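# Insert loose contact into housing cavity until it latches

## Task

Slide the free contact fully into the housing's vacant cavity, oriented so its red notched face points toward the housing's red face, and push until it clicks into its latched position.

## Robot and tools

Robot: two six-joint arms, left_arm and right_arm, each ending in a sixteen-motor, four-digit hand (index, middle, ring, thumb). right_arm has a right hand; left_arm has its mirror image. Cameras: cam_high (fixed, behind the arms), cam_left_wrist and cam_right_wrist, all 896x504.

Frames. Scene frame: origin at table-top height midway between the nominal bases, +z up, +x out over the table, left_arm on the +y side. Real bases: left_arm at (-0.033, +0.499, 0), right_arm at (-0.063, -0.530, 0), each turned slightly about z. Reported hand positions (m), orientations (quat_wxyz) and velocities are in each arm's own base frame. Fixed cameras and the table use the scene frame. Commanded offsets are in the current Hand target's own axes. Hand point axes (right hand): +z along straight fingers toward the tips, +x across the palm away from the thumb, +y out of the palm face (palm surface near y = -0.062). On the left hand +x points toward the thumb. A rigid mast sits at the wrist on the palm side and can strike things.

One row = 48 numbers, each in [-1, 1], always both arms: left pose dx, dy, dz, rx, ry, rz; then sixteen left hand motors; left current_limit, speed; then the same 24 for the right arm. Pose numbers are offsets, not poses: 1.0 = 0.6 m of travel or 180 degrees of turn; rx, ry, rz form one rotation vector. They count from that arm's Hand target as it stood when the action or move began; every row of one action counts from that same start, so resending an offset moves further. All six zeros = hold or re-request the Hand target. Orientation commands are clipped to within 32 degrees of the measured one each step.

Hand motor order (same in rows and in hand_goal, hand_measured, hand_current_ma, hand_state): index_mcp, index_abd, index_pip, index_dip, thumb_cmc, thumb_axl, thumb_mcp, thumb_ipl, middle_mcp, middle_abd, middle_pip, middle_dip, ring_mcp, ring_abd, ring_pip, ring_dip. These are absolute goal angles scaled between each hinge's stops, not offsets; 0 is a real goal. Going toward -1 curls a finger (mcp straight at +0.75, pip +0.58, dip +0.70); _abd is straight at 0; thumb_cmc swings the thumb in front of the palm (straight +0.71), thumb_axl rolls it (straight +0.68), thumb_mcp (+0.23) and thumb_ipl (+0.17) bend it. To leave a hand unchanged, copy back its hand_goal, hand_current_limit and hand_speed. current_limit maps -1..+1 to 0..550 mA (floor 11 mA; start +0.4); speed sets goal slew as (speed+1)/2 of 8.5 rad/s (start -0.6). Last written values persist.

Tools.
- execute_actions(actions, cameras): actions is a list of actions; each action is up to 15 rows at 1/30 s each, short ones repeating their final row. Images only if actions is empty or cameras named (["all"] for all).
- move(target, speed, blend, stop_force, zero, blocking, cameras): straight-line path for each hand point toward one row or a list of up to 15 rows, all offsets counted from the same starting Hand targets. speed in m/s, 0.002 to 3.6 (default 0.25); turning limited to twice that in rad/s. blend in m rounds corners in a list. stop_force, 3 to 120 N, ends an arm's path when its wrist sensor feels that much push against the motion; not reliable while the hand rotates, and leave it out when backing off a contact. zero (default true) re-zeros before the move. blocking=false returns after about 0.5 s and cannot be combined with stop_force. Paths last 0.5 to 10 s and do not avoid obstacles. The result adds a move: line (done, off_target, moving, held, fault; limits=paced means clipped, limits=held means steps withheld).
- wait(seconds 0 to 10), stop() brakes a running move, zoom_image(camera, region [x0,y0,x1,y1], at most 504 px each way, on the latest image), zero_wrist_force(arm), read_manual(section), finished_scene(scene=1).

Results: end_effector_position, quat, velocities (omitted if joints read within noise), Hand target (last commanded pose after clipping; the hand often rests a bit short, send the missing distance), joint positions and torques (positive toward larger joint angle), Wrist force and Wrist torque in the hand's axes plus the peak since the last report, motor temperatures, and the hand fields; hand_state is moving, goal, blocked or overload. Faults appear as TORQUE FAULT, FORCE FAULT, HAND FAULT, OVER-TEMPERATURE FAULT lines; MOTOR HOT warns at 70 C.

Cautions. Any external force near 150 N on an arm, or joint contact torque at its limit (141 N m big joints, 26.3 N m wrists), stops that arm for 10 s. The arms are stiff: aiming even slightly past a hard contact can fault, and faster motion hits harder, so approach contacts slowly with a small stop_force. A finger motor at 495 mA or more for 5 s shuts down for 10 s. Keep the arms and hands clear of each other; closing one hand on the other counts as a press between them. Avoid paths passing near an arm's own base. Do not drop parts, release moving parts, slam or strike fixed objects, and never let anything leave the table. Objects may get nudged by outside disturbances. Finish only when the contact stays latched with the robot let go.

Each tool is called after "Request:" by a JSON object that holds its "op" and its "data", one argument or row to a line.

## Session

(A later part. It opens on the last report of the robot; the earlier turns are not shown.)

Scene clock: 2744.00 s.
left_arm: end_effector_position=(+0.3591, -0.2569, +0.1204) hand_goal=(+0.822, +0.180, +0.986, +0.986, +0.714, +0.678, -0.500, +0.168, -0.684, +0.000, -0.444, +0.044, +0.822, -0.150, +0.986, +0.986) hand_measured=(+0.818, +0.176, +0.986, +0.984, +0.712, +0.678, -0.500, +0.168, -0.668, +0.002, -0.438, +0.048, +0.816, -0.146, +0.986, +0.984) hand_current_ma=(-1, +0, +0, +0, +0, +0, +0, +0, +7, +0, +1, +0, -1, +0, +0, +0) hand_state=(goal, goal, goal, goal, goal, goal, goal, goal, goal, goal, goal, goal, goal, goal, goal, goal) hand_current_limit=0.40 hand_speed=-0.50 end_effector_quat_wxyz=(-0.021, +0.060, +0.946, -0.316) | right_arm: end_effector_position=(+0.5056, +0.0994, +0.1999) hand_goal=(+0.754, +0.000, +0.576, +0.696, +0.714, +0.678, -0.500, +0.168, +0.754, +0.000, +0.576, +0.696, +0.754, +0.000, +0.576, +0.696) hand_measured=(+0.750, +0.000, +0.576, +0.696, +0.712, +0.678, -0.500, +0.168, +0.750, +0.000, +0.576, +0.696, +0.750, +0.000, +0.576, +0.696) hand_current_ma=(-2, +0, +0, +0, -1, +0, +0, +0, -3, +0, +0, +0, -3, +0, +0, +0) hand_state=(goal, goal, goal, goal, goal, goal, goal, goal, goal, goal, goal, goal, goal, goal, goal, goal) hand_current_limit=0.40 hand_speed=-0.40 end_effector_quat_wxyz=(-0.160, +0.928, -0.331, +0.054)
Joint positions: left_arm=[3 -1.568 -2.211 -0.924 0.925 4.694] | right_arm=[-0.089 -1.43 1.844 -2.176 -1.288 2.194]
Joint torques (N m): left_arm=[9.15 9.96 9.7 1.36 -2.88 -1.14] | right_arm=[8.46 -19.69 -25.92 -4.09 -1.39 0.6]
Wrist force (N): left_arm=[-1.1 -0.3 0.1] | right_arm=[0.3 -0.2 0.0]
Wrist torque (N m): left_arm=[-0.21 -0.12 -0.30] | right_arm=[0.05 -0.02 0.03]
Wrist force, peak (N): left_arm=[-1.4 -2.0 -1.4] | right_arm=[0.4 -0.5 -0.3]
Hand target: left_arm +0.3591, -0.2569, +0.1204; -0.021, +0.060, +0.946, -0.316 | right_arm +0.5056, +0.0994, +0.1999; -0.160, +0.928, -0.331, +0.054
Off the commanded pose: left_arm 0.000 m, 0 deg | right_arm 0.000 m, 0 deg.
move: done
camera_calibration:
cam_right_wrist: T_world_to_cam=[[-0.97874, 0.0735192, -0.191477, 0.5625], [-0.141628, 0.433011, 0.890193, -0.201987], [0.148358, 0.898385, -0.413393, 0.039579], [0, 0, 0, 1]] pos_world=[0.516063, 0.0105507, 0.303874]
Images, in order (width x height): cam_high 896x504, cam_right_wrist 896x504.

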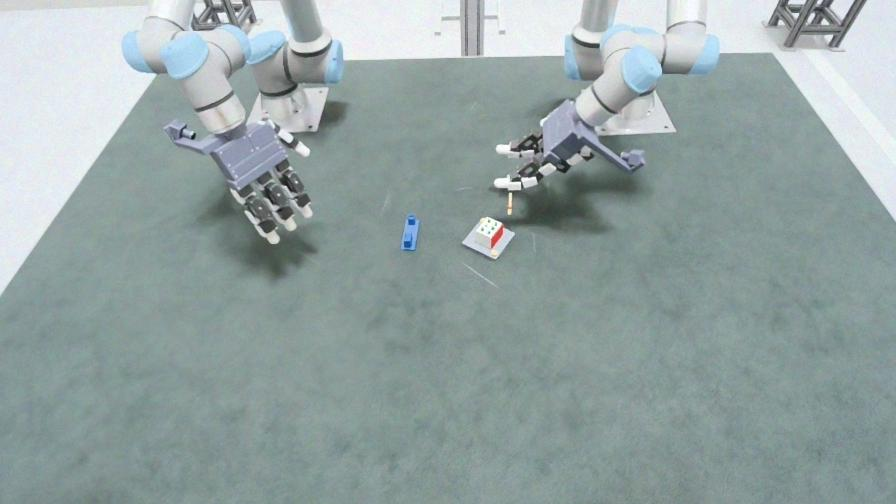

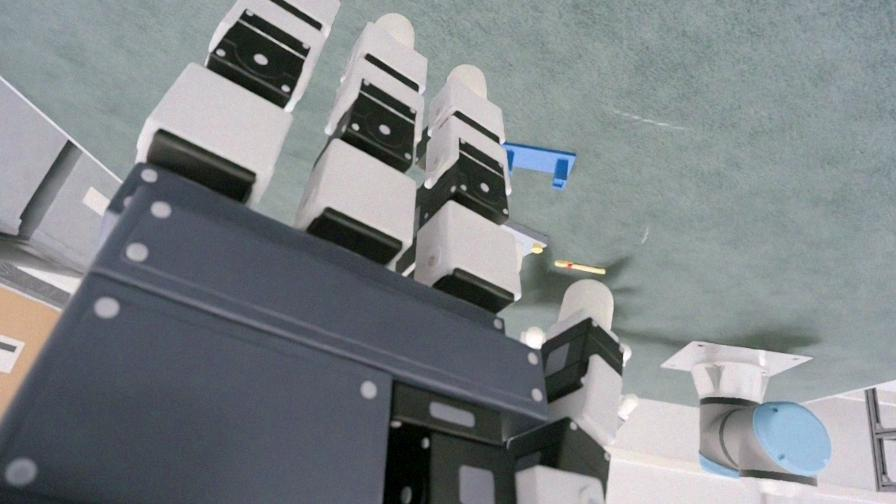

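Request:
{"op": "move", "data": {
  "target": [0,0.1007,0.13364,0,0,0,0.822,0.18,0.986,0.986,0.714,0.678,-0.5,0.168,-0.685,0,-0.445,0.043,0.822,-0.15,0.986,0.986,0.4,-0.7,0.0515,0.0505,-0.0535,0.0004,0.0223,0.0628,0.754,0,0.576,0.696,0.714,0.678,-0.5,0.168,0.754,0,0.576,0.696,0.754,0,0.576,0.696,0.4,-0.4],
  "speed": 0.06
}}

Request:
{"op": "move", "data": {
  "target": [0,0.0211,0.0280,0,0,0,0.822,0.18,0.986,0.986,0.714,0.678,-0.5,0.168,-0.685,0,-0.445,0.043,0.822,-0.15,0.986,0.986,0.4,-0.7,0.0,0.0,0.0,0,0,0,0.754,0,0.576,0.696,0.714,0.678,-0.5,0.168,0.754,0,0.576,0.696,0.754,0,0.576,0.696,0.4,-0.4],
  "speed": 0.008,
  "stop_force": 3,
  "cameras": ["cam_high","cam_right_wrist"]
}}

Request:
{"op": "zoom_image", "data": {
  "camera": "cam_high",
  "region": [470, 170, 550, 230]
}}

Scene clock: 2753.60 s.
left_arm: end_effector_position=(+0.3588, -0.2568, +0.0200) hand_goal=(+0.822, +0.180, +0.986, +0.986, +0.714, +0.678, -0.500, +0.168, -0.684, +0.000, -0.444, +0.044, +0.822, -0.150, +0.986, +0.986) hand_measured=(+0.816, +0.176, +0.986, +0.984, +0.712, +0.678, -0.500, +0.168, -0.668, +0.002, -0.438, +0.048, +0.816, -0.146, +0.986, +0.984) hand_current_ma=(-1, +0, +0, +0, +0, +0, +0, +0, +7, +0, +1, +0, -1, +0, +0, +0) hand_state=(goal, goal, goal, goal, goal, goal, goal, goal, goal, goal, goal, goal, goal, goal, goal, goal) hand_current_limit=0.40 hand_speed=-0.70 end_effector_quat_wxyz=(-0.021, +0.060, +0.946, -0.317) | right_arm: end_effector_position=(+0.5048, +0.0493, +0.2200) hand_goal=(+0.754, +0.000, +0.576, +0.696, +0.714, +0.678, -0.500, +0.168, +0.754, +0.000, +0.576, +0.696, +0.754, +0.000, +0.576, +0.696) hand_measured=(+0.750, +0.000, +0.576, +0.696, +0.712, +0.678, -0.500, +0.168, +0.750, +0.000, +0.576, +0.696, +0.750, +0.000, +0.576, +0.696) hand_current_ma=(-2, +0, +0, +0, -1, +0, +0, +0, -3, +0, +0, +0, -3, +0, +0, +0) hand_state=(goal, goal, goal, goal, goal, goal, goal, goal, goal, goal, goal, goal, goal, goal, goal, goal) hand_current_limit=0.40 hand_speed=-0.40 end_effector_quat_wxyz=(-0.154, +0.889, -0.426, +0.071)
Joint positions: left_arm=[3.001 -1.79 -2.322 -0.591 0.925 4.694] | right_arm=[-0.195 -1.468 1.84 -2.163 -1.309 2.3]
Joint torques (N m): left_arm=[0.86 34.85 18.02 1.15 -2.31 -1.36] | right_arm=[9.6 -23.79 -23.2 -1.94 0.63 -1.79]
Wrist force (N): left_arm=[-1.5 -0.5 0.2] | right_arm=[0.3 -0.3 0.0]
Wrist torque (N m): left_arm=[-0.27 -0.06 -0.33] | right_arm=[0.05 -0.02 0.04]
Wrist force, peak (N): left_arm=[-1.8 -0.3 0.2] | right_arm=[0.6 -0.5 -0.4]
Hand target: left_arm +0.3589, -0.2569, +0.0200; -0.021, +0.060, +0.946, -0.316 | right_arm +0.5048, +0.0494, +0.2199; -0.154, +0.889, -0.426, +0.071
Off the commanded pose: left_arm 0.000 m, 0 deg | right_arm 0.000 m, 0 deg.
move: done

Scene clock: 2756.43 s.
left_arm: end_effector_position=(+0.3589, -0.2569, +0.0057) hand_goal=(+0.822, +0.180, +0.986, +0.986, +0.714, +0.678, -0.500, +0.168, -0.684, +0.000, -0.444, +0.044, +0.822, -0.150, +0.986, +0.986) hand_measured=(+0.824, +0.176, +0.990, +0.984, +0.712, +0.678, -0.500, +0.168, -0.668, +0.002, -0.438, +0.048, +0.828, -0.148, +0.990, +0.984) hand_current_ma=(+0, +0, +0, +0, +0, +0, +0, +0, +7, +0, +1, +0, +1, +0, +1, +0) hand_state=(goal, goal, goal, goal, goal, goal, goal, goal, goal, goal, goal, goal, goal, goal, goal, goal) hand_current_limit=0.40 hand_speed=-0.70 end_effector_quat_wxyz=(-0.021, +0.060, +0.946, -0.316) | right_arm: end_effector_position=(+0.5048, +0.0494, +0.2199) hand_goal=(+0.754, +0.000, +0.576, +0.696, +0.714, +0.678, -0.500, +0.168, +0.754, +0.000, +0.576, +0.696, +0.754, +0.000, +0.576, +0.696) hand_measured=(+0.750, +0.000, +0.576, +0.696, +0.712, +0.678, -0.500, +0.168, +0.750, +0.000, +0.576, +0.696, +0.750, +0.000, +0.576, +0.696) hand_current_ma=(-2, +0, +0, +0, -1, +0, +0, +0, -3, +0, +0, +0, -3, +0, +0, +0) hand_state=(goal, goal, goal, goal, goal, goal, goal, goal, goal, goal, goal, goal, goal, goal, goal, goal) hand_current_limit=0.40 hand_speed=-0.40 end_effector_quat_wxyz=(-0.154, +0.889, -0.426, +0.071)
Joint positions: left_arm=[3.001 -1.829 -2.332 -0.543 0.925 4.694] | right_arm=[-0.195 -1.468 1.84 -2.163 -1.309 2.299]
Joint torques (N m): left_arm=[-8.03 35.92 17 2.94 0.53 -0.24] | right_arm=[9.35 -18.26 -15.33 -4.19 1.91 -1.66]
Wrist force (N): left_arm=[-1.3 -1.5 -0.4] | right_arm=[0.2 -0.2 0.0]
Wrist torque (N m): left_arm=[-0.13 -0.05 -0.27] | right_arm=[0.06 -0.01 0.04]
Wrist force, peak (N): left_arm=[-1.4 -1.7 -2.7] | right_arm=[0.6 -0.4 0.0]
Hand target: left_arm +0.3589, -0.2569, +0.0057; -0.021, +0.060, +0.946, -0.316 (not the last commanded pose) | right_arm +0.5048, +0.0494, +0.2199; -0.154, +0.889, -0.426, +0.071
Off the commanded pose: left_arm 0.007 m, 0 deg | right_arm 0.000 m, 0 deg.
move: contact (left_arm)
camera_calibration:
cam_right_wrist: T_world_to_cam=[[-0.942067, 0.275313, -0.191605, 0.540806], [-0.0486463, 0.45305, 0.890157, -0.24612], [0.331879, 0.847908, -0.413411, 0.00282605], [0, 0, 0, 1]] pos_world=[0.496565, -0.0397826, 0.323875]
Images, in order (width x height): cam_high 896x504, cam_right_wrist 896x504.

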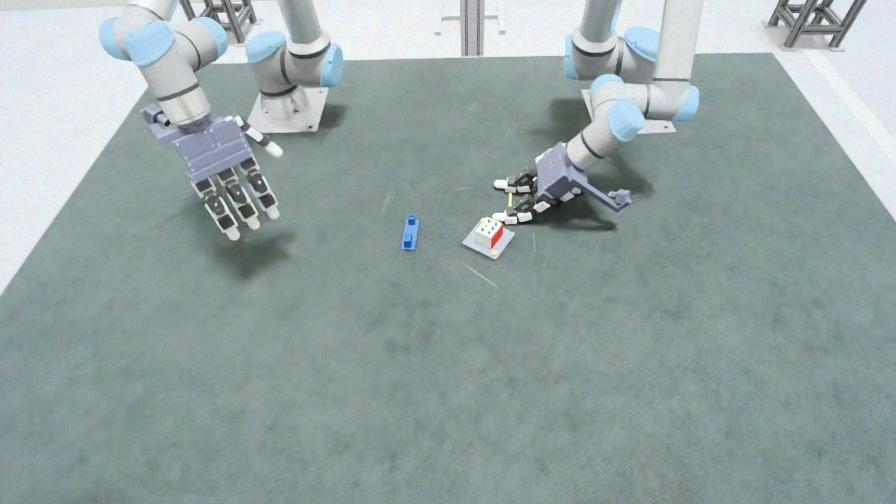

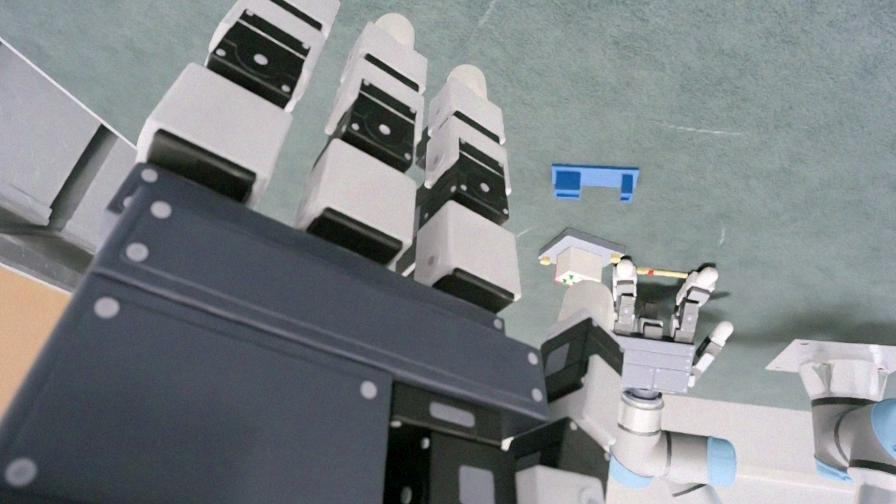

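Scaled by 6.300 from the camera's 896x504 image, which has a finer 1280x720 frame.

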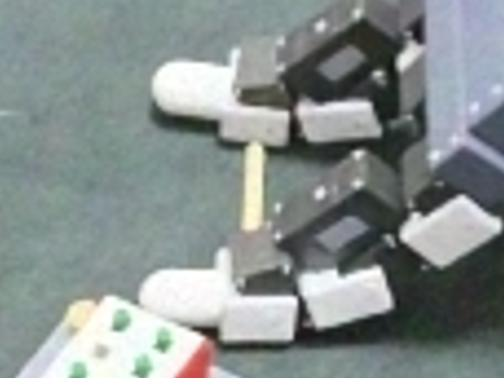

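Request:
{"op": "move", "data": {
  "target": [
    [0,0,0,0,0,0,0.822,0.09,0.986,0.986,0.714,0.678,-0.5,0.168,-0.685,0,-0.445,0.043,0.822,-0.105,0.986,0.986,0.4,-0.96,0.0,0.0,0.0,0,0,0,0.754,0,0.576,0.696,0.714,0.678,-0.5,0.168,0.754,0,0.576,0.696,0.754,0,0.576,0.696,0.4,-0.4],
    [0,0,0,0,0,0,0.822,0.0,0.986,0.986,0.714,0.678,-0.5,0.168,-0.685,0,-0.445,0.043,0.822,-0.005,0.986,0.986,0.4,-0.95,0.0,0.0,0.0,0,0,0,0.754,0,0.576,0.696,0.714,0.678,-0.5,0.168,0.754,0,0.576,0.696,0.754,0,0.576,0.696,0.4,-0.4]
  ],
  "cameras": ["cam_right_wrist"]
}}

Request:
{"op": "zoom_image", "data": {
  "camera": "cam_right_wrist",
  "region": [540, 150, 740, 300]
}}

Scene clock: 2764.77 s.
left_arm: end_effector_position=(+0.3589, -0.2569, +0.0057) hand_goal=(+0.822, +0.000, +0.986, +0.986, +0.714, +0.678, -0.500, +0.168, -0.684, +0.000, -0.444, +0.044, +0.822, -0.004, +0.986, +0.986) hand_measured=(+0.822, +0.096, +0.988, +0.984, +0.712, +0.678, -0.500, +0.168, -0.668, +0.002, -0.438, +0.048, +0.826, -0.106, +0.990, +0.984) hand_current_ma=(+0, +133, +0, +0, +0, +0, +0, +0, +7, +0, +1, +0, +1, -137, +1, +0) hand_state=(goal, blocked, goal, goal, goal, goal, goal, goal, goal, goal, goal, goal, goal, moving, goal, goal) hand_current_limit=0.40 hand_speed=-0.95 end_effector_quat_wxyz=(-0.021, +0.060, +0.946, -0.316) | right_arm: end_effector_position=(+0.5048, +0.0494, +0.2199) hand_goal=(+0.754, +0.000, +0.576, +0.696, +0.714, +0.678, -0.500, +0.168, +0.754, +0.000, +0.576, +0.696, +0.754, +0.000, +0.576, +0.696) hand_measured=(+0.750, +0.000, +0.576, +0.696, +0.712, +0.678, -0.500, +0.168, +0.750, +0.000, +0.576, +0.696, +0.750, +0.000, +0.576, +0.696) hand_current_ma=(-2, +0, +0, +0, -1, +0, +0, +0, -3, +0, +0, +0, -3, +0, +0, +0) hand_state=(goal, goal, goal, goal, goal, goal, goal, goal, goal, goal, goal, goal, goal, goal, goal, goal) hand_current_limit=0.40 hand_speed=-0.40 end_effector_quat_wxyz=(-0.154, +0.889, -0.426, +0.071)
Joint positions: left_arm=[3.001 -1.829 -2.332 -0.543 0.925 4.694] | right_arm=[-0.195 -1.468 1.84 -2.163 -1.309 2.299]
Joint torques (N m): left_arm=[-7.03 35.06 17.26 3.7 0.75 -0.48] | right_arm=[7.12 -18.76 -15.88 -4.03 1.84 -1.39]
Wrist force (N): left_arm=[-1.3 -1.4 -0.6] | right_arm=[0.2 -0.3 0.0]
Wrist torque (N m): left_arm=[-0.12 -0.06 -0.28] | right_arm=[0.05 -0.01 0.04]
Wrist force, peak (N): left_arm=[-1.3 -1.7 -0.3] | right_arm=[0.5 -0.4 0.1]
Hand target: left_arm +0.3589, -0.2569, +0.0057; -0.021, +0.060, +0.946, -0.316 | right_arm +0.5048, +0.0494, +0.2199; -0.154, +0.889, -0.426, +0.071
Off the commanded pose: left_arm 0.000 m, 0 deg | right_arm 0.000 m, 0 deg.
move: done
camera_calibration:
cam_right_wrist: T_world_to_cam=[[-0.942067, 0.275313, -0.191605, 0.540806], [-0.0486463, 0.45305, 0.890157, -0.24612], [0.331879, 0.847908, -0.413411, 0.00282605], [0, 0, 0, 1]] pos_world=[0.496565, -0.0397826, 0.323875]
Images, in order (width x height): cam_right_wrist 896x504.

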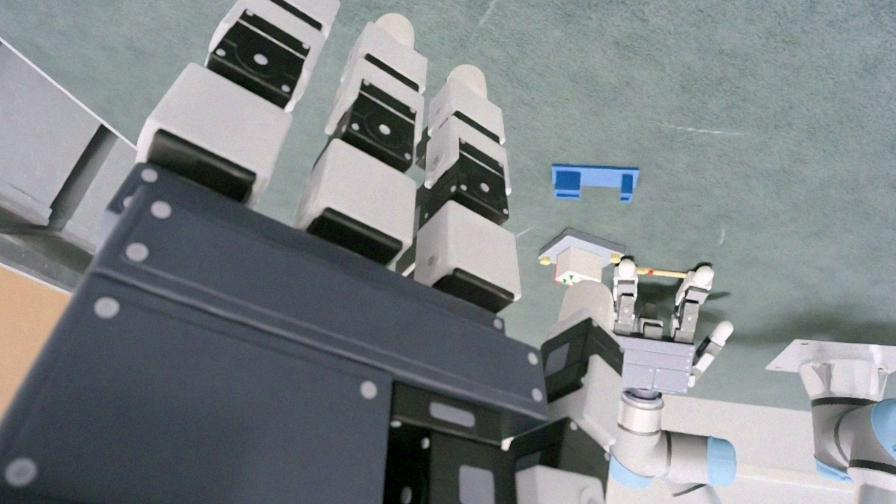

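Scaled by 2.520 from the camera's 896x504 image, which has a finer 1280x720 frame.

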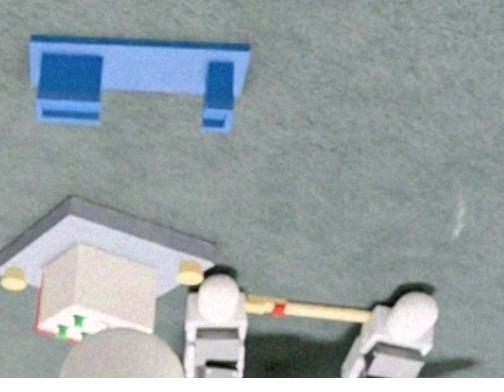

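Request:
{"op": "zoom_image", "data": {
  "camera": "cam_right_wrist",
  "region": [545, 158, 645, 208]
}}

Request:
{"op": "move", "data": {
  "target": [0,-0.01404,-0.01864,0,0,0,0.822,0.0,0.986,0.986,0.714,0.678,-0.5,0.168,-0.685,0,-0.445,0.043,0.822,-0.004,0.986,0.986,0.4,-0.95,0.0,0.0,0.0,0,0,0,0.754,0,0.576,0.696,0.714,0.678,-0.5,0.168,0.754,0,0.576,0.696,0.754,0,0.576,0.696,0.4,-0.4],
  "cameras": ["cam_right_wrist","cam_high"],
  "speed": 0.008
}}

Request:
{"op": "zoom_image", "data": {
  "camera": "cam_right_wrist",
  "region": [600, 240, 740, 310]
}}

Request:
{"op": "zoom_image", "data": {
  "camera": "cam_high",
  "region": [470, 170, 550, 230]
}}

Scaled by 5.040 from the camera's 896x504 image, which has a finer 1280x720 frame.

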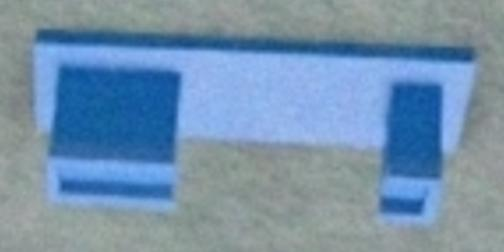

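Scene clock: 2771.97 s.
left_arm: end_effector_position=(+0.3589, -0.2569, +0.0198) hand_goal=(+0.822, +0.000, +0.986, +0.986, +0.714, +0.678, -0.500, +0.168, -0.684, +0.000, -0.444, +0.044, +0.822, -0.004, +0.986, +0.986) hand_measured=(+0.818, +0.096, +0.986, +0.984, +0.712, +0.678, -0.500, +0.168, -0.668, +0.002, -0.438, +0.048, +0.816, -0.106, +0.984, +0.984) hand_current_ma=(-1, +129, +0, +0, +0, +0, +0, +0, +7, +0, +1, +0, -1, -143, +0, +0) hand_state=(goal, blocked, goal, goal, goal, goal, goal, goal, goal, goal, goal, goal, goal, blocked, goal, goal) hand_current_limit=0.40 hand_speed=-0.95 end_effector_quat_wxyz=(-0.021, +0.060, +0.946, -0.316) | right_arm: end_effector_position=(+0.5048, +0.0494, +0.2199) hand_goal=(+0.754, +0.000, +0.576, +0.696, +0.714, +0.678, -0.500, +0.168, +0.754, +0.000, +0.576, +0.696, +0.754, +0.000, +0.576, +0.696) hand_measured=(+0.750, +0.000, +0.576, +0.696, +0.712, +0.678, -0.500, +0.168, +0.750, +0.000, +0.576, +0.696, +0.750, +0.000, +0.576, +0.696) hand_current_ma=(-2, +0, +0, +0, -1, +0, +0, +0, -3, +0, +0, +0, -3, +0, +0, +0) hand_state=(goal, goal, goal, goal, goal, goal, goal, goal, goal, goal, goal, goal, goal, goal, goal, goal) hand_current_limit=0.40 hand_speed=-0.40 end_effector_quat_wxyz=(-0.154, +0.889, -0.426, +0.071)
Joint positions: left_arm=[3.001 -1.791 -2.322 -0.591 0.925 4.694] | right_arm=[-0.195 -1.468 1.84 -2.163 -1.309 2.299]
Joint torques (N m): left_arm=[-8.17 22.14 16.51 3.69 0.98 -0.99] | right_arm=[7.81 -18.56 -15.86 -4.24 1.91 -1.23]
Wrist force (N): left_arm=[-1.2 -0.6 0.4] | right_arm=[0.5 -0.3 -0.1]
Wrist torque (N m): left_arm=[-0.31 -0.09 -0.30] | right_arm=[0.04 -0.04 0.06]
Wrist force, peak (N): left_arm=[-1.4 -1.6 -0.5] | right_arm=[0.6 -0.4 0.1]
Hand target: left_arm +0.3589, -0.2569, +0.0197; -0.021, +0.060, +0.946, -0.316 | right_arm +0.5048, +0.0494, +0.2199; -0.154, +0.889, -0.426, +0.071
Off the commanded pose: left_arm 0.000 m, 0 deg | right_arm 0.000 m, 0 deg.
move: done
camera_calibration:
cam_right_wrist: T_world_to_cam=[[-0.942067, 0.275313, -0.191605, 0.540806], [-0.0486463, 0.45305, 0.890157, -0.24612], [0.331879, 0.847908, -0.413411, 0.00282605], [0, 0, 0, 1]] pos_world=[0.496565, -0.0397826, 0.323875]
Images, in order (width x height): cam_high 896x504, cam_right_wrist 896x504.

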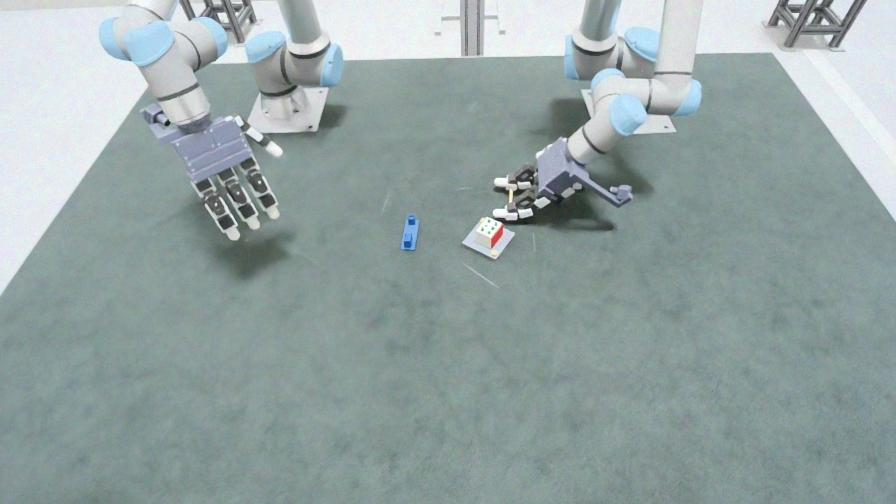

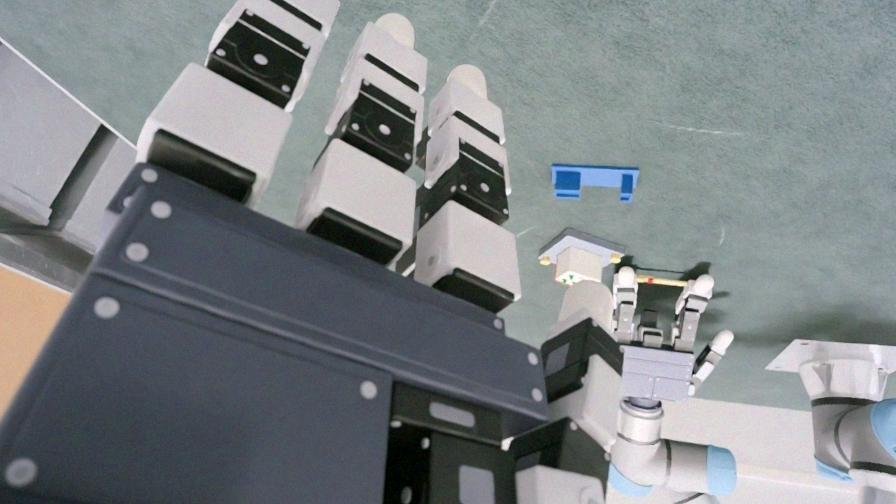

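Scaled by 3.600 from the camera's 896x504 image, which has a finer 1280x720 frame.

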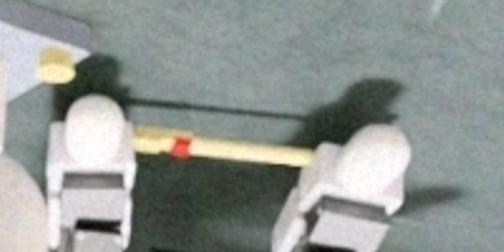

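Scaled by 6.300 from the camera's 896x504 image, which has a finer 1280x720 frame.

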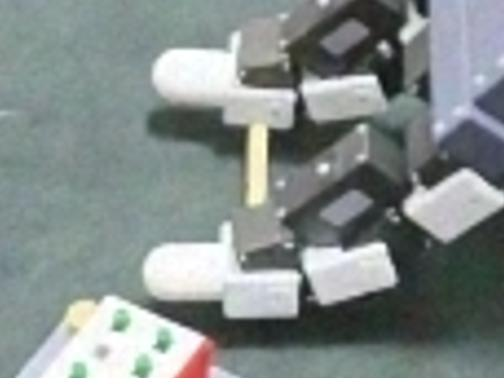

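Request:
{"op": "move", "data": {
  "target": [
    [0,-0.2407,-0.3194,0,0,0,0.822,-0.01,0.986,0.986,0.714,0.678,-0.5,0.168,-0.685,0,-0.445,0.043,0.822,0.01,0.986,0.986,0.4,-0.95,0.0,0.0,0.0,0,0,0,0.754,0,0.576,0.696,0.714,0.678,-0.5,0.168,0.754,0,0.576,0.696,0.754,0,0.576,0.696,0.4,-0.4]
  ],
  "cameras": ["cam_right_wrist"],
  "speed": 0.1
}}

Request:
{"op": "zoom_image", "data": {
  "camera": "cam_right_wrist",
  "region": [540, 250, 800, 420]
}}

Scene clock: 2898.50 s.
left_arm: end_effector_position=(+0.3594, -0.2570, +0.2597) hand_goal=(+0.822, -0.010, +0.986, +0.986, +0.714, +0.678, -0.500, +0.168, -0.684, +0.000, -0.444, +0.044, +0.822, +0.010, +0.986, +0.986) hand_measured=(+0.816, +0.096, +0.984, +0.984, +0.712, +0.678, -0.500, +0.168, -0.668, +0.002, -0.438, +0.048, +0.814, -0.104, +0.984, +0.984) hand_current_ma=(-1, +153, +0, +0, +0, +0, +0, +0, +7, +0, +1, +0, -2, -177, +0, +0) hand_state=(goal, blocked, goal, goal, goal, goal, goal, goal, goal, goal, goal, goal, goal, blocked, goal, goal) hand_current_limit=0.40 hand_speed=-0.95 end_effector_quat_wxyz=(-0.021, +0.060, +0.946, -0.316) | right_arm: end_effector_position=(+0.5048, +0.0494, +0.2199) hand_goal=(+0.754, +0.000, +0.576, +0.696, +0.714, +0.678, -0.500, +0.168, +0.754, +0.000, +0.576, +0.696, +0.754, +0.000, +0.576, +0.696) hand_measured=(+0.750, +0.000, +0.576, +0.696, +0.712, +0.678, -0.500, +0.168, +0.750, +0.000, +0.576, +0.696, +0.750, +0.000, +0.576, +0.696) hand_current_ma=(-2, +0, +0, +0, -1, +0, +0, +0, -3, +0, +0, +0, -3, +0, +0, +0) hand_state=(goal, goal, goal, goal, goal, goal, goal, goal, goal, goal, goal, goal, goal, goal, goal, goal) hand_current_limit=0.40 hand_speed=-0.40 end_effector_quat_wxyz=(-0.154, +0.889, -0.426, +0.071)
Joint positions: left_arm=[3 -1.411 -1.959 -1.333 0.925 4.694] | right_arm=[-0.195 -1.468 1.84 -2.163 -1.309 2.299]
Joint torques (N m): left_arm=[7.61 6.25 17.65 3.14 -2.46 0.71] | right_arm=[9.11 -18.58 -16.35 -4.15 2.01 -1.25]
Wrist force (N): left_arm=[-1.1 -0.3 0.3] | right_arm=[0.3 0.0 -0.2]
Wrist torque (N m): left_arm=[-0.26 -0.07 -0.27] | right_arm=[0.10 -0.02 0.05]
Wrist force, peak (N): left_arm=[-1.2 -1.3 -0.8] | right_arm=[0.5 -0.4 -0.2]
Hand target: left_arm +0.3594, -0.2570, +0.2597; -0.021, +0.060, +0.946, -0.316 | right_arm +0.5048, +0.0494, +0.2199; -0.154, +0.889, -0.426, +0.071
Off the commanded pose: left_arm 0.000 m, 0 deg | right_arm 0.000 m, 0 deg.
move: done
camera_calibration:
cam_right_wrist: T_world_to_cam=[[-0.942067, 0.275313, -0.191605, 0.540806], [-0.0486463, 0.45305, 0.890157, -0.24612], [0.331879, 0.847908, -0.413411, 0.00282605], [0, 0, 0, 1]] pos_world=[0.496565, -0.0397826, 0.323875]
Images, in order (width x height): cam_right_wrist 896x504.

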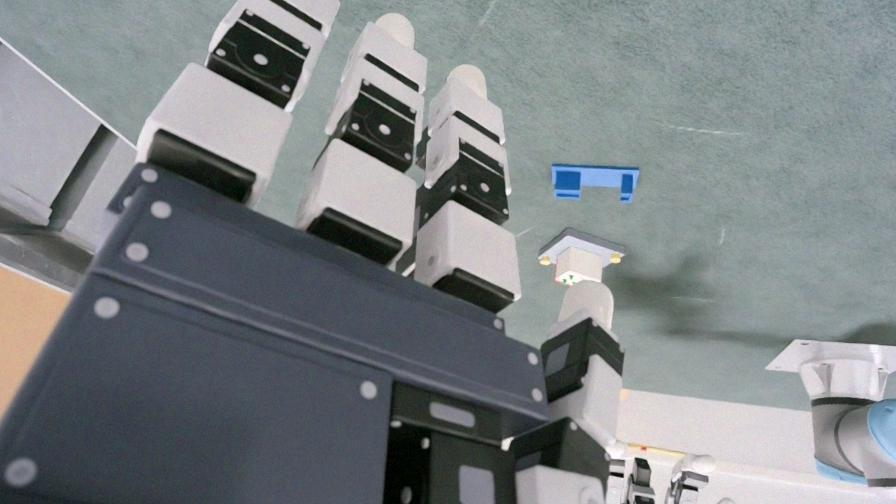

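Scaled by 1.938 from the camera's 896x504 image, which has a finer 1280x720 frame.

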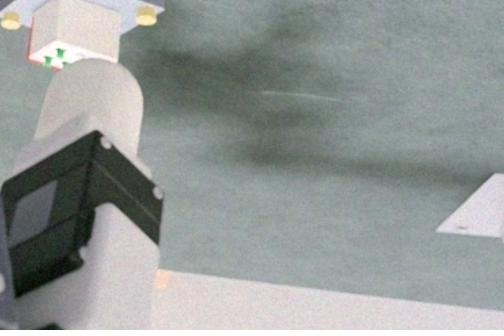

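Request:
{"op": "move", "data": {
  "target": [
    [-0.02033,-0.45203,0.3392,0.4843,-0.0451,-0.5724,0.822,-0.01,0.986,0.986,0.714,0.678,-0.5,0.168,-0.685,0,-0.445,0.043,0.822,0.01,0.986,0.986,0.4,-0.95,0.0,0.0,0.0,0,0,0,0.754,0,0.576,0.696,0.714,0.678,-0.5,0.168,0.754,0,0.576,0.696,0.754,0,0.576,0.696,0.4,-0.4]
  ],
  "cameras": ["cam_right_wrist","cam_high","cam_left_wrist"],
  "speed": 0.18
}}

Scene clock: 2911.47 s.
left_arm: end_effector_position=(+0.3287, -0.5950, +0.2602) hand_goal=(+0.822, -0.010, +0.986, +0.986, +0.714, +0.678, -0.500, +0.168, -0.684, +0.000, -0.444, +0.044, +0.822, +0.010, +0.986, +0.986) hand_measured=(+0.820, +0.096, +0.984, +0.984, +0.712, +0.678, -0.502, +0.168, -0.682, +0.000, -0.442, +0.048, +0.818, -0.104, +0.984, +0.984) hand_current_ma=(+0, +152, +0, +0, +0, +0, +0, +0, +0, +0, +0, +0, +0, -177, +0, +0) hand_state=(goal, blocked, goal, goal, goal, goal, goal, goal, goal, goal, goal, goal, goal, blocked, goal, goal) hand_current_limit=0.40 hand_speed=-0.95 end_effector_quat_wxyz=(+0.214, +0.674, -0.215, +0.673) | right_arm: end_effector_position=(+0.5048, +0.0494, +0.2199) hand_goal=(+0.754, +0.000, +0.576, +0.696, +0.714, +0.678, -0.500, +0.168, +0.754, +0.000, +0.576, +0.696, +0.754, +0.000, +0.576, +0.696) hand_measured=(+0.750, +0.000, +0.576, +0.696, +0.712, +0.678, -0.500, +0.168, +0.750, +0.000, +0.576, +0.696, +0.750, +0.000, +0.576, +0.696) hand_current_ma=(-2, +0, +0, +0, -1, +0, +0, +0, -3, +0, +0, +0, -3, +0, +0, +0) hand_state=(goal, goal, goal, goal, goal, goal, goal, goal, goal, goal, goal, goal, goal, goal, goal, goal) hand_current_limit=0.40 hand_speed=-0.40 end_effector_quat_wxyz=(-0.154, +0.889, -0.426, +0.071)
Joint positions: left_arm=[2.333 -2.23 -2.076 1.162 1.763 1.572] | right_arm=[-0.195 -1.468 1.84 -2.163 -1.309 2.299]
Joint torques (N m): left_arm=[5.3 48.69 3.47 3.68 0.83 -0.4] | right_arm=[8.2 -18.81 -14.39 -3.99 1.76 -1.02]
Wrist force (N): left_arm=[-3.5 -0.5 -1.1] | right_arm=[0.2 0.0 -0.1]
Wrist torque (N m): left_arm=[0.15 -0.18 -0.58] | right_arm=[0.09 -0.01 0.04]
Wrist force, peak (N): left_arm=[-4.1 0.1 -1.5] | right_arm=[0.5 -0.5 0.0]
Hand target: left_arm +0.3287, -0.5949, +0.2603; +0.214, +0.674, -0.215, +0.673 | right_arm +0.5048, +0.0494, +0.2199; -0.154, +0.889, -0.426, +0.071
Off the commanded pose: left_arm 0.000 m, 0 deg | right_arm 0.000 m, 0 deg.
move: done
camera_calibration:
cam_left_wrist: T_world_to_cam=[[0.354176, 0.509582, -0.784146, 0.36164], [-0.26291, 0.858938, 0.439436, 0.434589], [0.897462, 0.0505221, 0.43819, -0.254842], [0, 0, 0, 1]] pos_world=[0.214884, -0.544695, 0.204274]
cam_right_wrist: T_world_to_cam=[[-0.942067, 0.275313, -0.191605, 0.540806], [-0.0486463, 0.45305, 0.890157, -0.24612], [0.331879, 0.847908, -0.413411, 0.00282605], [0, 0, 0, 1]] pos_world=[0.496565, -0.0397826, 0.323875]

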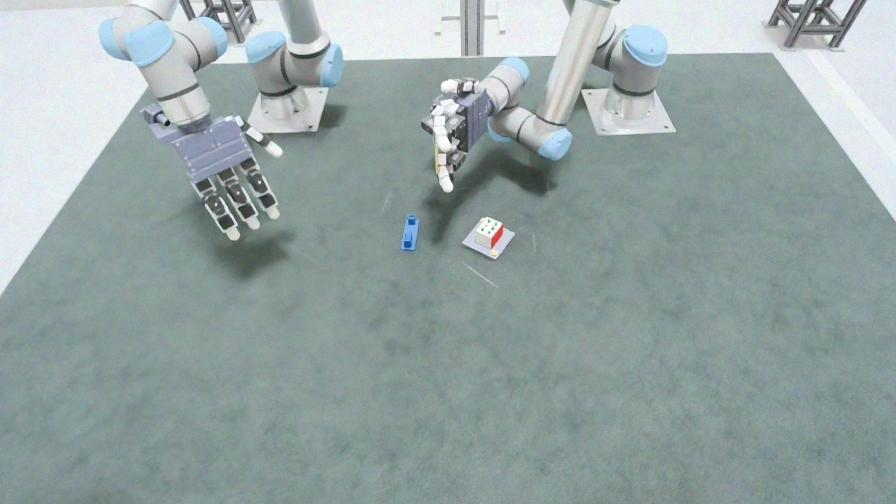

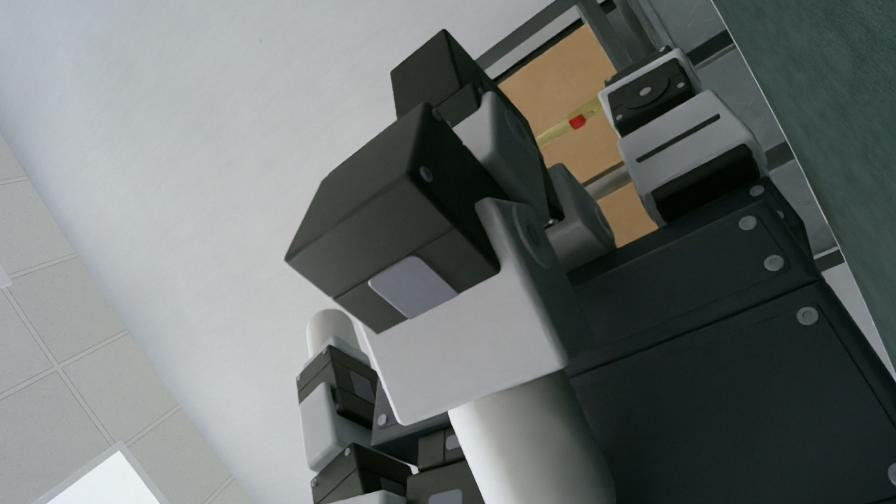

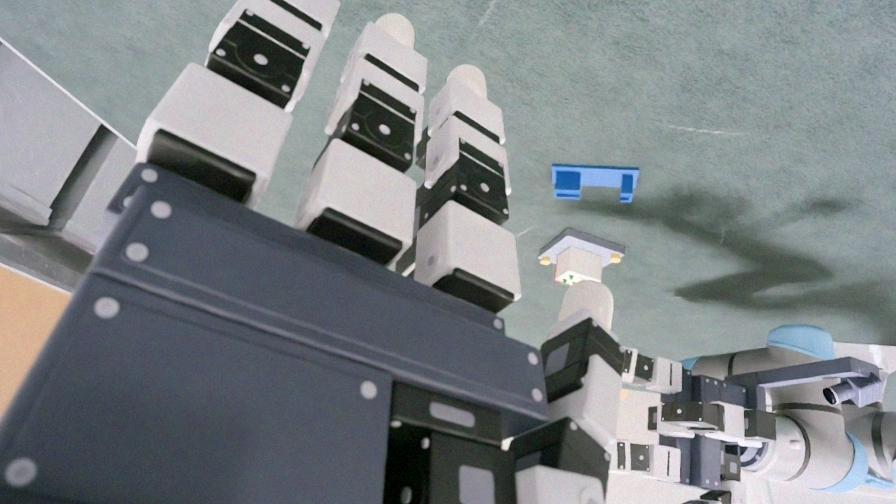

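Request:
{"op": "zoom_image", "data": {
  "camera": "cam_high",
  "region": [405, 70, 525, 210]
}}

Request:
{"op": "zoom_image", "data": {
  "camera": "cam_left_wrist",
  "region": [480, 40, 720, 200]
}}

Request:
{"op": "zoom_image", "data": {
  "camera": "cam_right_wrist",
  "region": [560, 310, 860, 504]
}}

Scaled by 3.600 from the camera's 896x504 image, which has a finer 1280x720 frame.

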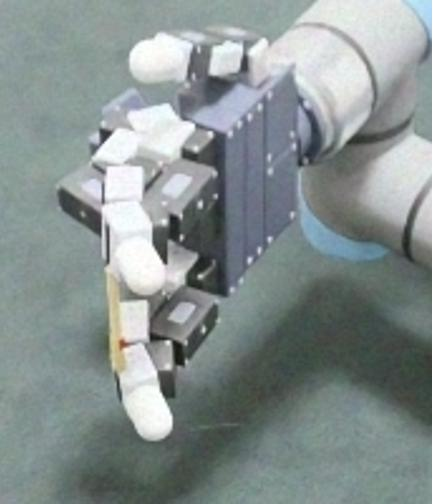

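Scaled by 2.100 from the camera's 896x504 image, which has a finer 1280x720 frame.

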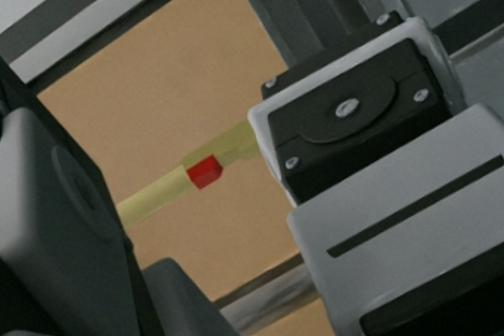

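Scaled by 1.680 from the camera's 896x504 image, which has a finer 1280x720 frame.

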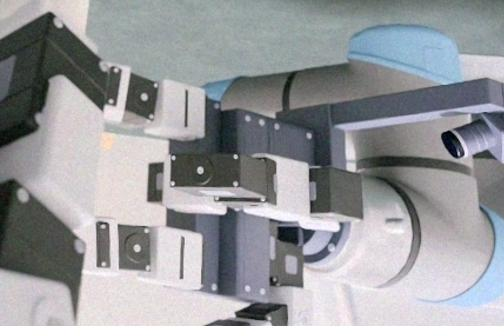

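Request:
{"op": "move", "data": {
  "target": [
    [0,0,0,0,0,0,0.822,-0.01,0.986,0.986,0.714,0.678,-0.5,0.168,-0.685,0,-0.445,0.043,0.822,0.01,0.986,0.986,0.4,-0.95,-0.4342,-0.1123,0.0367,0.2781,-0.0717,-0.0745,0.8904,0.05,0.2409,0.5072,0.714,0.678,-0.5,0.168,0.411,-0.05,0.9416,0.8406,0.754,0,0.576,0.696,0.4,-0.6]
  ],
  "cameras": ["cam_right_wrist","cam_high","cam_left_wrist"],
  "speed": 0.12
}}

Request:
{"op": "zoom_image", "data": {
  "camera": "cam_high",
  "region": [300, 60, 520, 200]
}}

Scene clock: 2946.80 s.
left_arm: end_effector_position=(+0.3287, -0.5949, +0.2603) hand_goal=(+0.822, -0.010, +0.986, +0.986, +0.714, +0.678, -0.500, +0.168, -0.684, +0.000, -0.444, +0.044, +0.822, +0.010, +0.986, +0.986) hand_measured=(+0.820, +0.096, +0.984, +0.984, +0.712, +0.678, -0.502, +0.168, -0.682, +0.000, -0.442, +0.048, +0.818, -0.104, +0.984, +0.984) hand_current_ma=(+0, +152, +0, +0, +0, +0, +0, +0, +0, +0, +0, +0, +0, -177, +0, +0) hand_state=(goal, blocked, goal, goal, goal, goal, goal, goal, goal, goal, goal, goal, goal, blocked, goal, goal) hand_current_limit=0.40 hand_speed=-0.95 end_effector_quat_wxyz=(+0.214, +0.674, -0.215, +0.673) | right_arm: end_effector_position=(+0.3967, +0.2968, +0.2229) hand_goal=(+0.890, +0.050, +0.240, +0.508, +0.714, +0.678, -0.500, +0.168, +0.412, -0.050, +0.942, +0.840, +0.754, +0.000, +0.576, +0.696) hand_measured=(+0.878, +0.048, +0.240, +0.510, +0.710, +0.676, -0.500, +0.168, +0.406, -0.046, +0.938, +0.836, +0.746, +0.000, +0.576, +0.696) hand_current_ma=(-12, -1, +0, +1, -2, -1, +0, +0, -4, +1, -3, -2, -5, +0, +0, +0) hand_state=(goal, goal, goal, goal, goal, goal, goal, goal, goal, goal, goal, goal, goal, goal, goal, goal) hand_current_limit=0.40 hand_speed=-0.60 end_effector_quat_wxyz=(-0.550, +0.785, -0.234, +0.164)
Joint positions: left_arm=[2.333 -2.23 -2.076 1.162 1.763 1.572] | right_arm=[-0.017 -1.596 2.422 -3.369 -0.651 2.645]
Joint torques (N m): left_arm=[9.44 48.83 1.28 3.7 -1.55 -0.95] | right_arm=[-9.32 -25.76 -22.32 -3.53 -0.78 -0.75]
Wrist force (N): left_arm=[-3.6 -0.6 -0.9] | right_arm=[0.2 0.0 -0.6]
Wrist torque (N m): left_arm=[0.12 -0.17 -0.58] | right_arm=[0.00 -0.14 0.04]
Wrist force, peak (N): left_arm=[-3.8 -0.7 -0.9] | right_arm=[1.0 -0.1 0.1]
Hand target: left_arm +0.3287, -0.5949, +0.2603; +0.214, +0.674, -0.215, +0.673 | right_arm +0.3967, +0.2968, +0.2230; -0.550, +0.785, -0.234, +0.164
Off the commanded pose: left_arm 0.000 m, 0 deg | right_arm 0.000 m, 0 deg.
move: done
camera_calibration:
cam_left_wrist: T_world_to_cam=[[0.354005, 0.509453, -0.784308, 0.361717], [-0.263053, 0.858996, 0.439236, 0.434648], [0.897487, 0.0508228, 0.438102, -0.25471], [0, 0, 0, 1]] pos_world=[0.214885, -0.544694, 0.204374]
cam_right_wrist: T_world_to_cam=[[-0.785943, 0.267711, -0.557337, 0.393267], [-0.613933, -0.230955, 0.754816, 0.0912009], [0.0733523, 0.935409, 0.345874, -0.262544], [0, 0, 0, 1]] pos_world=[0.384335, 0.161368, 0.241149]

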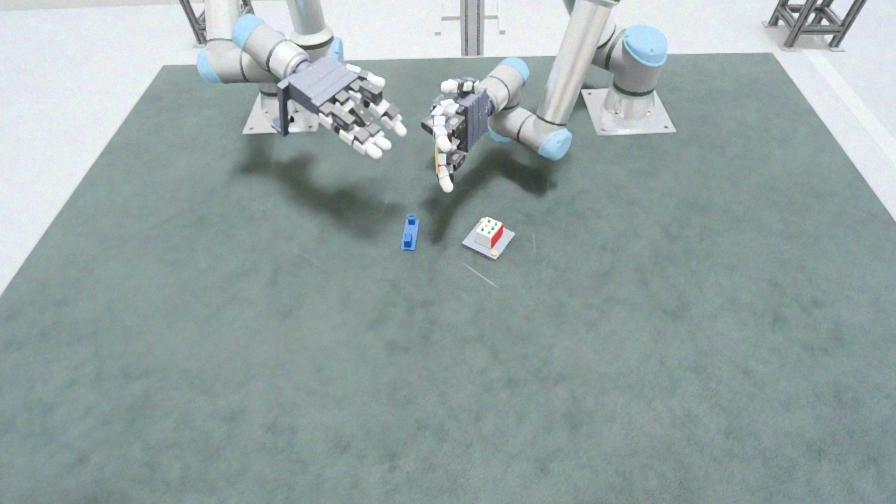

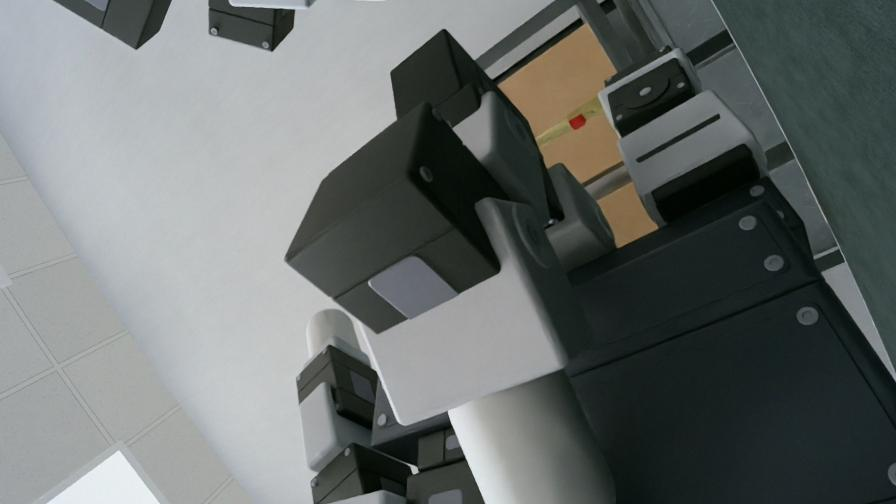

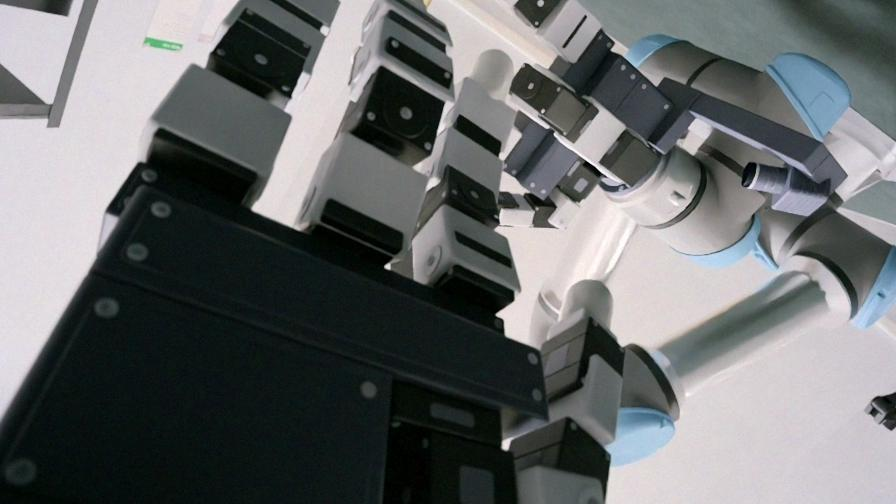

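Scaled by 2.291 from the camera's 896x504 image, which has a finer 1280x720 frame.

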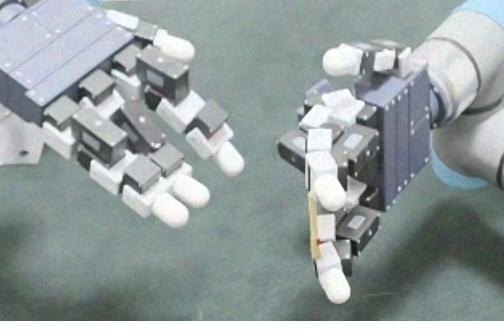

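Request:
{"op": "zoom_image", "data": {
  "camera": "cam_high",
  "region": [360, 110, 420, 160]
}}

Request:
{"op": "zoom_image", "data": {
  "camera": "cam_high",
  "region": [420, 120, 480, 200]
}}

Scaled by 8.400 from the camera's 896x504 image, which has a finer 1280x720 frame.

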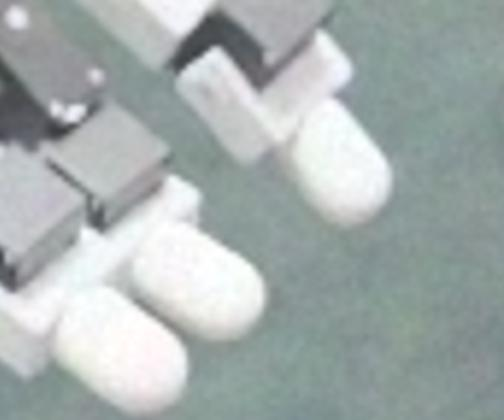

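Scaled by 6.300 from the camera's 896x504 image, which has a finer 1280x720 frame.

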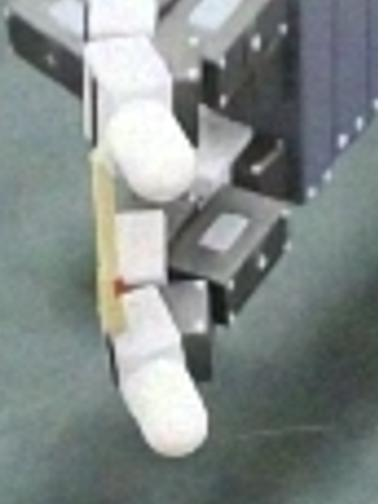

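Request:
{"op": "move", "data": {
  "target": [
    [0,0,0,0,0,0,0.822,-0.01,0.986,0.986,0.714,0.678,-0.5,0.168,-0.685,0,-0.445,0.043,0.822,0.01,0.986,0.986,0.4,-0.95,0,0,0,0,0,0,0.411,0.05,0.9416,0.8406,0.714,0.678,-0.5,0.168,0.8904,-0.05,0.2409,0.5072,0.754,0,0.576,0.696,0.4,-0.6],
    [0,0,0,0,0,0,0.822,-0.01,0.986,0.986,0.714,0.678,-0.5,0.168,-0.685,0,-0.445,0.043,0.822,0.01,0.986,0.986,0.4,-0.95,0.0016,-0.0393,0.1081,0,0,0,0.411,0.05,0.9416,0.8406,0.714,0.678,-0.5,0.168,0.8904,-0.05,0.2409,0.5072,0.754,0,0.576,0.696,0.4,-0.6]
  ],
  "cameras": ["cam_high","cam_left_wrist"],
  "speed": 0.05
}}

Request:
{"op": "zoom_image", "data": {
  "camera": "cam_high",
  "region": [360, 100, 480, 200]
}}

Scene clock: 3000.03 s.
left_arm: end_effector_position=(+0.3287, -0.5949, +0.2603) hand_goal=(+0.822, -0.010, +0.986, +0.986, +0.714, +0.678, -0.500, +0.168, -0.684, +0.000, -0.444, +0.044, +0.822, +0.010, +0.986, +0.986) hand_measured=(+0.820, +0.096, +0.984, +0.984, +0.712, +0.678, -0.502, +0.168, -0.682, +0.000, -0.442, +0.048, +0.818, -0.104, +0.984, +0.984) hand_current_ma=(+0, +152, +0, +0, +0, +0, +0, +0, +0, +0, +0, +0, +0, -177, +0, +0) hand_state=(goal, blocked, goal, goal, goal, goal, goal, goal, goal, goal, goal, goal, goal, blocked, goal, goal) hand_current_limit=0.40 hand_speed=-0.95 end_effector_quat_wxyz=(+0.214, +0.674, -0.215, +0.673) | right_arm: end_effector_position=(+0.4353, +0.3541, +0.2230) hand_goal=(+0.412, +0.050, +0.942, +0.840, +0.714, +0.678, -0.500, +0.168, +0.890, -0.050, +0.240, +0.508, +0.754, +0.000, +0.576, +0.696) hand_measured=(+0.406, +0.048, +0.934, +0.836, +0.710, +0.676, -0.500, +0.168, +0.868, -0.046, +0.240, +0.510, +0.746, +0.000, +0.576, +0.696) hand_current_ma=(-4, -1, -6, -2, -2, -1, +0, +0, -30, +1, +0, +1, -6, +0, +0, +0) hand_state=(goal, goal, goal, goal, goal, goal, goal, goal, blocked, goal, goal, goal, goal, goal, goal, goal) hand_current_limit=0.40 hand_speed=-0.60 end_effector_quat_wxyz=(-0.550, +0.785, -0.234, +0.164) end_effector_velocity=(-0.001, -0.001, +0.000) end_effector_angular_velocity=(+0.000, +0.000, +0.002)
Joint positions: left_arm=[2.333 -2.23 -2.076 1.162 1.763 1.572] | right_arm=[0.143 -1.425 2.254 -3.468 -0.787 2.772]
Joint velocities: left_arm=[within noise] | right_arm=[-0.004 -0.004 0.004 0.002 0.005 -0.004]
Joint torques (N m): left_arm=[9.64 49.14 1.7 3.68 -1.77 -0.13] | right_arm=[-8.47 -33.74 -11.04 -0.35 1.86 -1.66]
Wrist force (N): left_arm=[-3.6 -0.6 -1.1] | right_arm=[0.3 0.0 -0.6]
Wrist torque (N m): left_arm=[0.14 -0.18 -0.58] | right_arm=[0.00 -0.14 -0.02]
Wrist force, peak (N): left_arm=[-3.8 -0.7 -1.2] | right_arm=[0.3 0.2 -1.2]
Hand target: left_arm +0.3287, -0.5949, +0.2603; +0.214, +0.674, -0.215, +0.673 | right_arm +0.4353, +0.3540, +0.2231; -0.550, +0.785, -0.234, +0.164
Off the commanded pose: left_arm 0.000 m, 0 deg | right_arm 0.000 m, 0 deg.
move: done
camera_calibration:
cam_left_wrist: T_world_to_cam=[[0.354005, 0.509453, -0.784308, 0.361717], [-0.263053, 0.858996, 0.439236, 0.434648], [0.897487, 0.0508228, 0.438102, -0.25471], [0, 0, 0, 1]] pos_world=[0.214885, -0.544694, 0.204374]
Images, in order (width x height): cam_high 896x504, cam_left_wrist 896x504.

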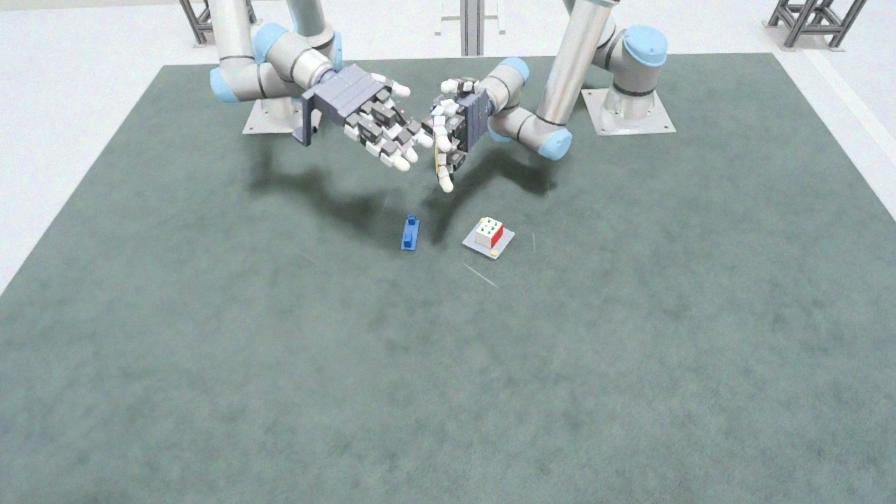

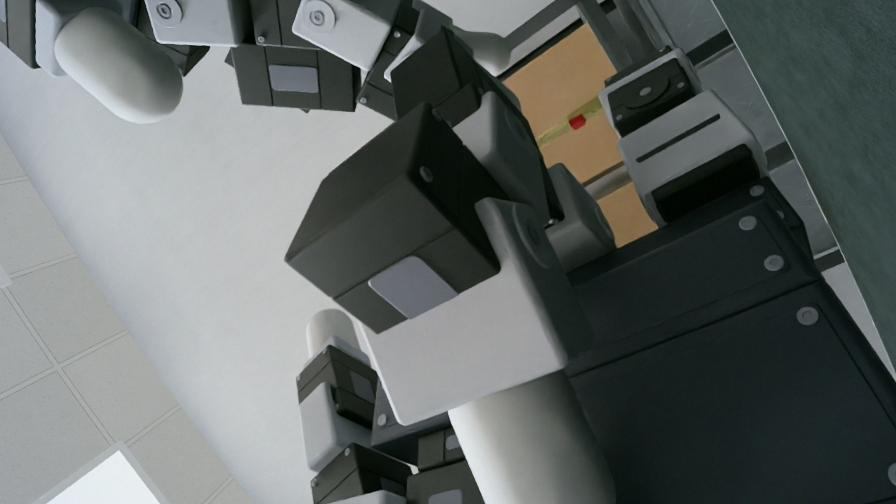

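Scaled by 4.200 from the camera's 896x504 image, which has a finer 1280x720 frame.

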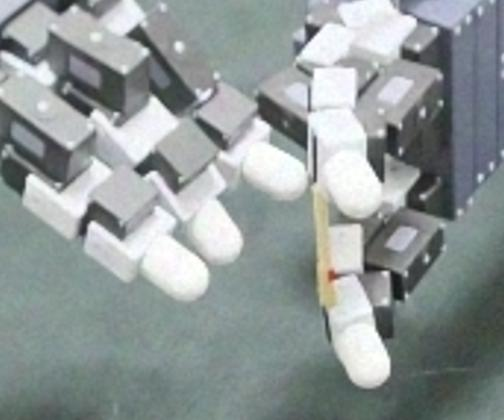

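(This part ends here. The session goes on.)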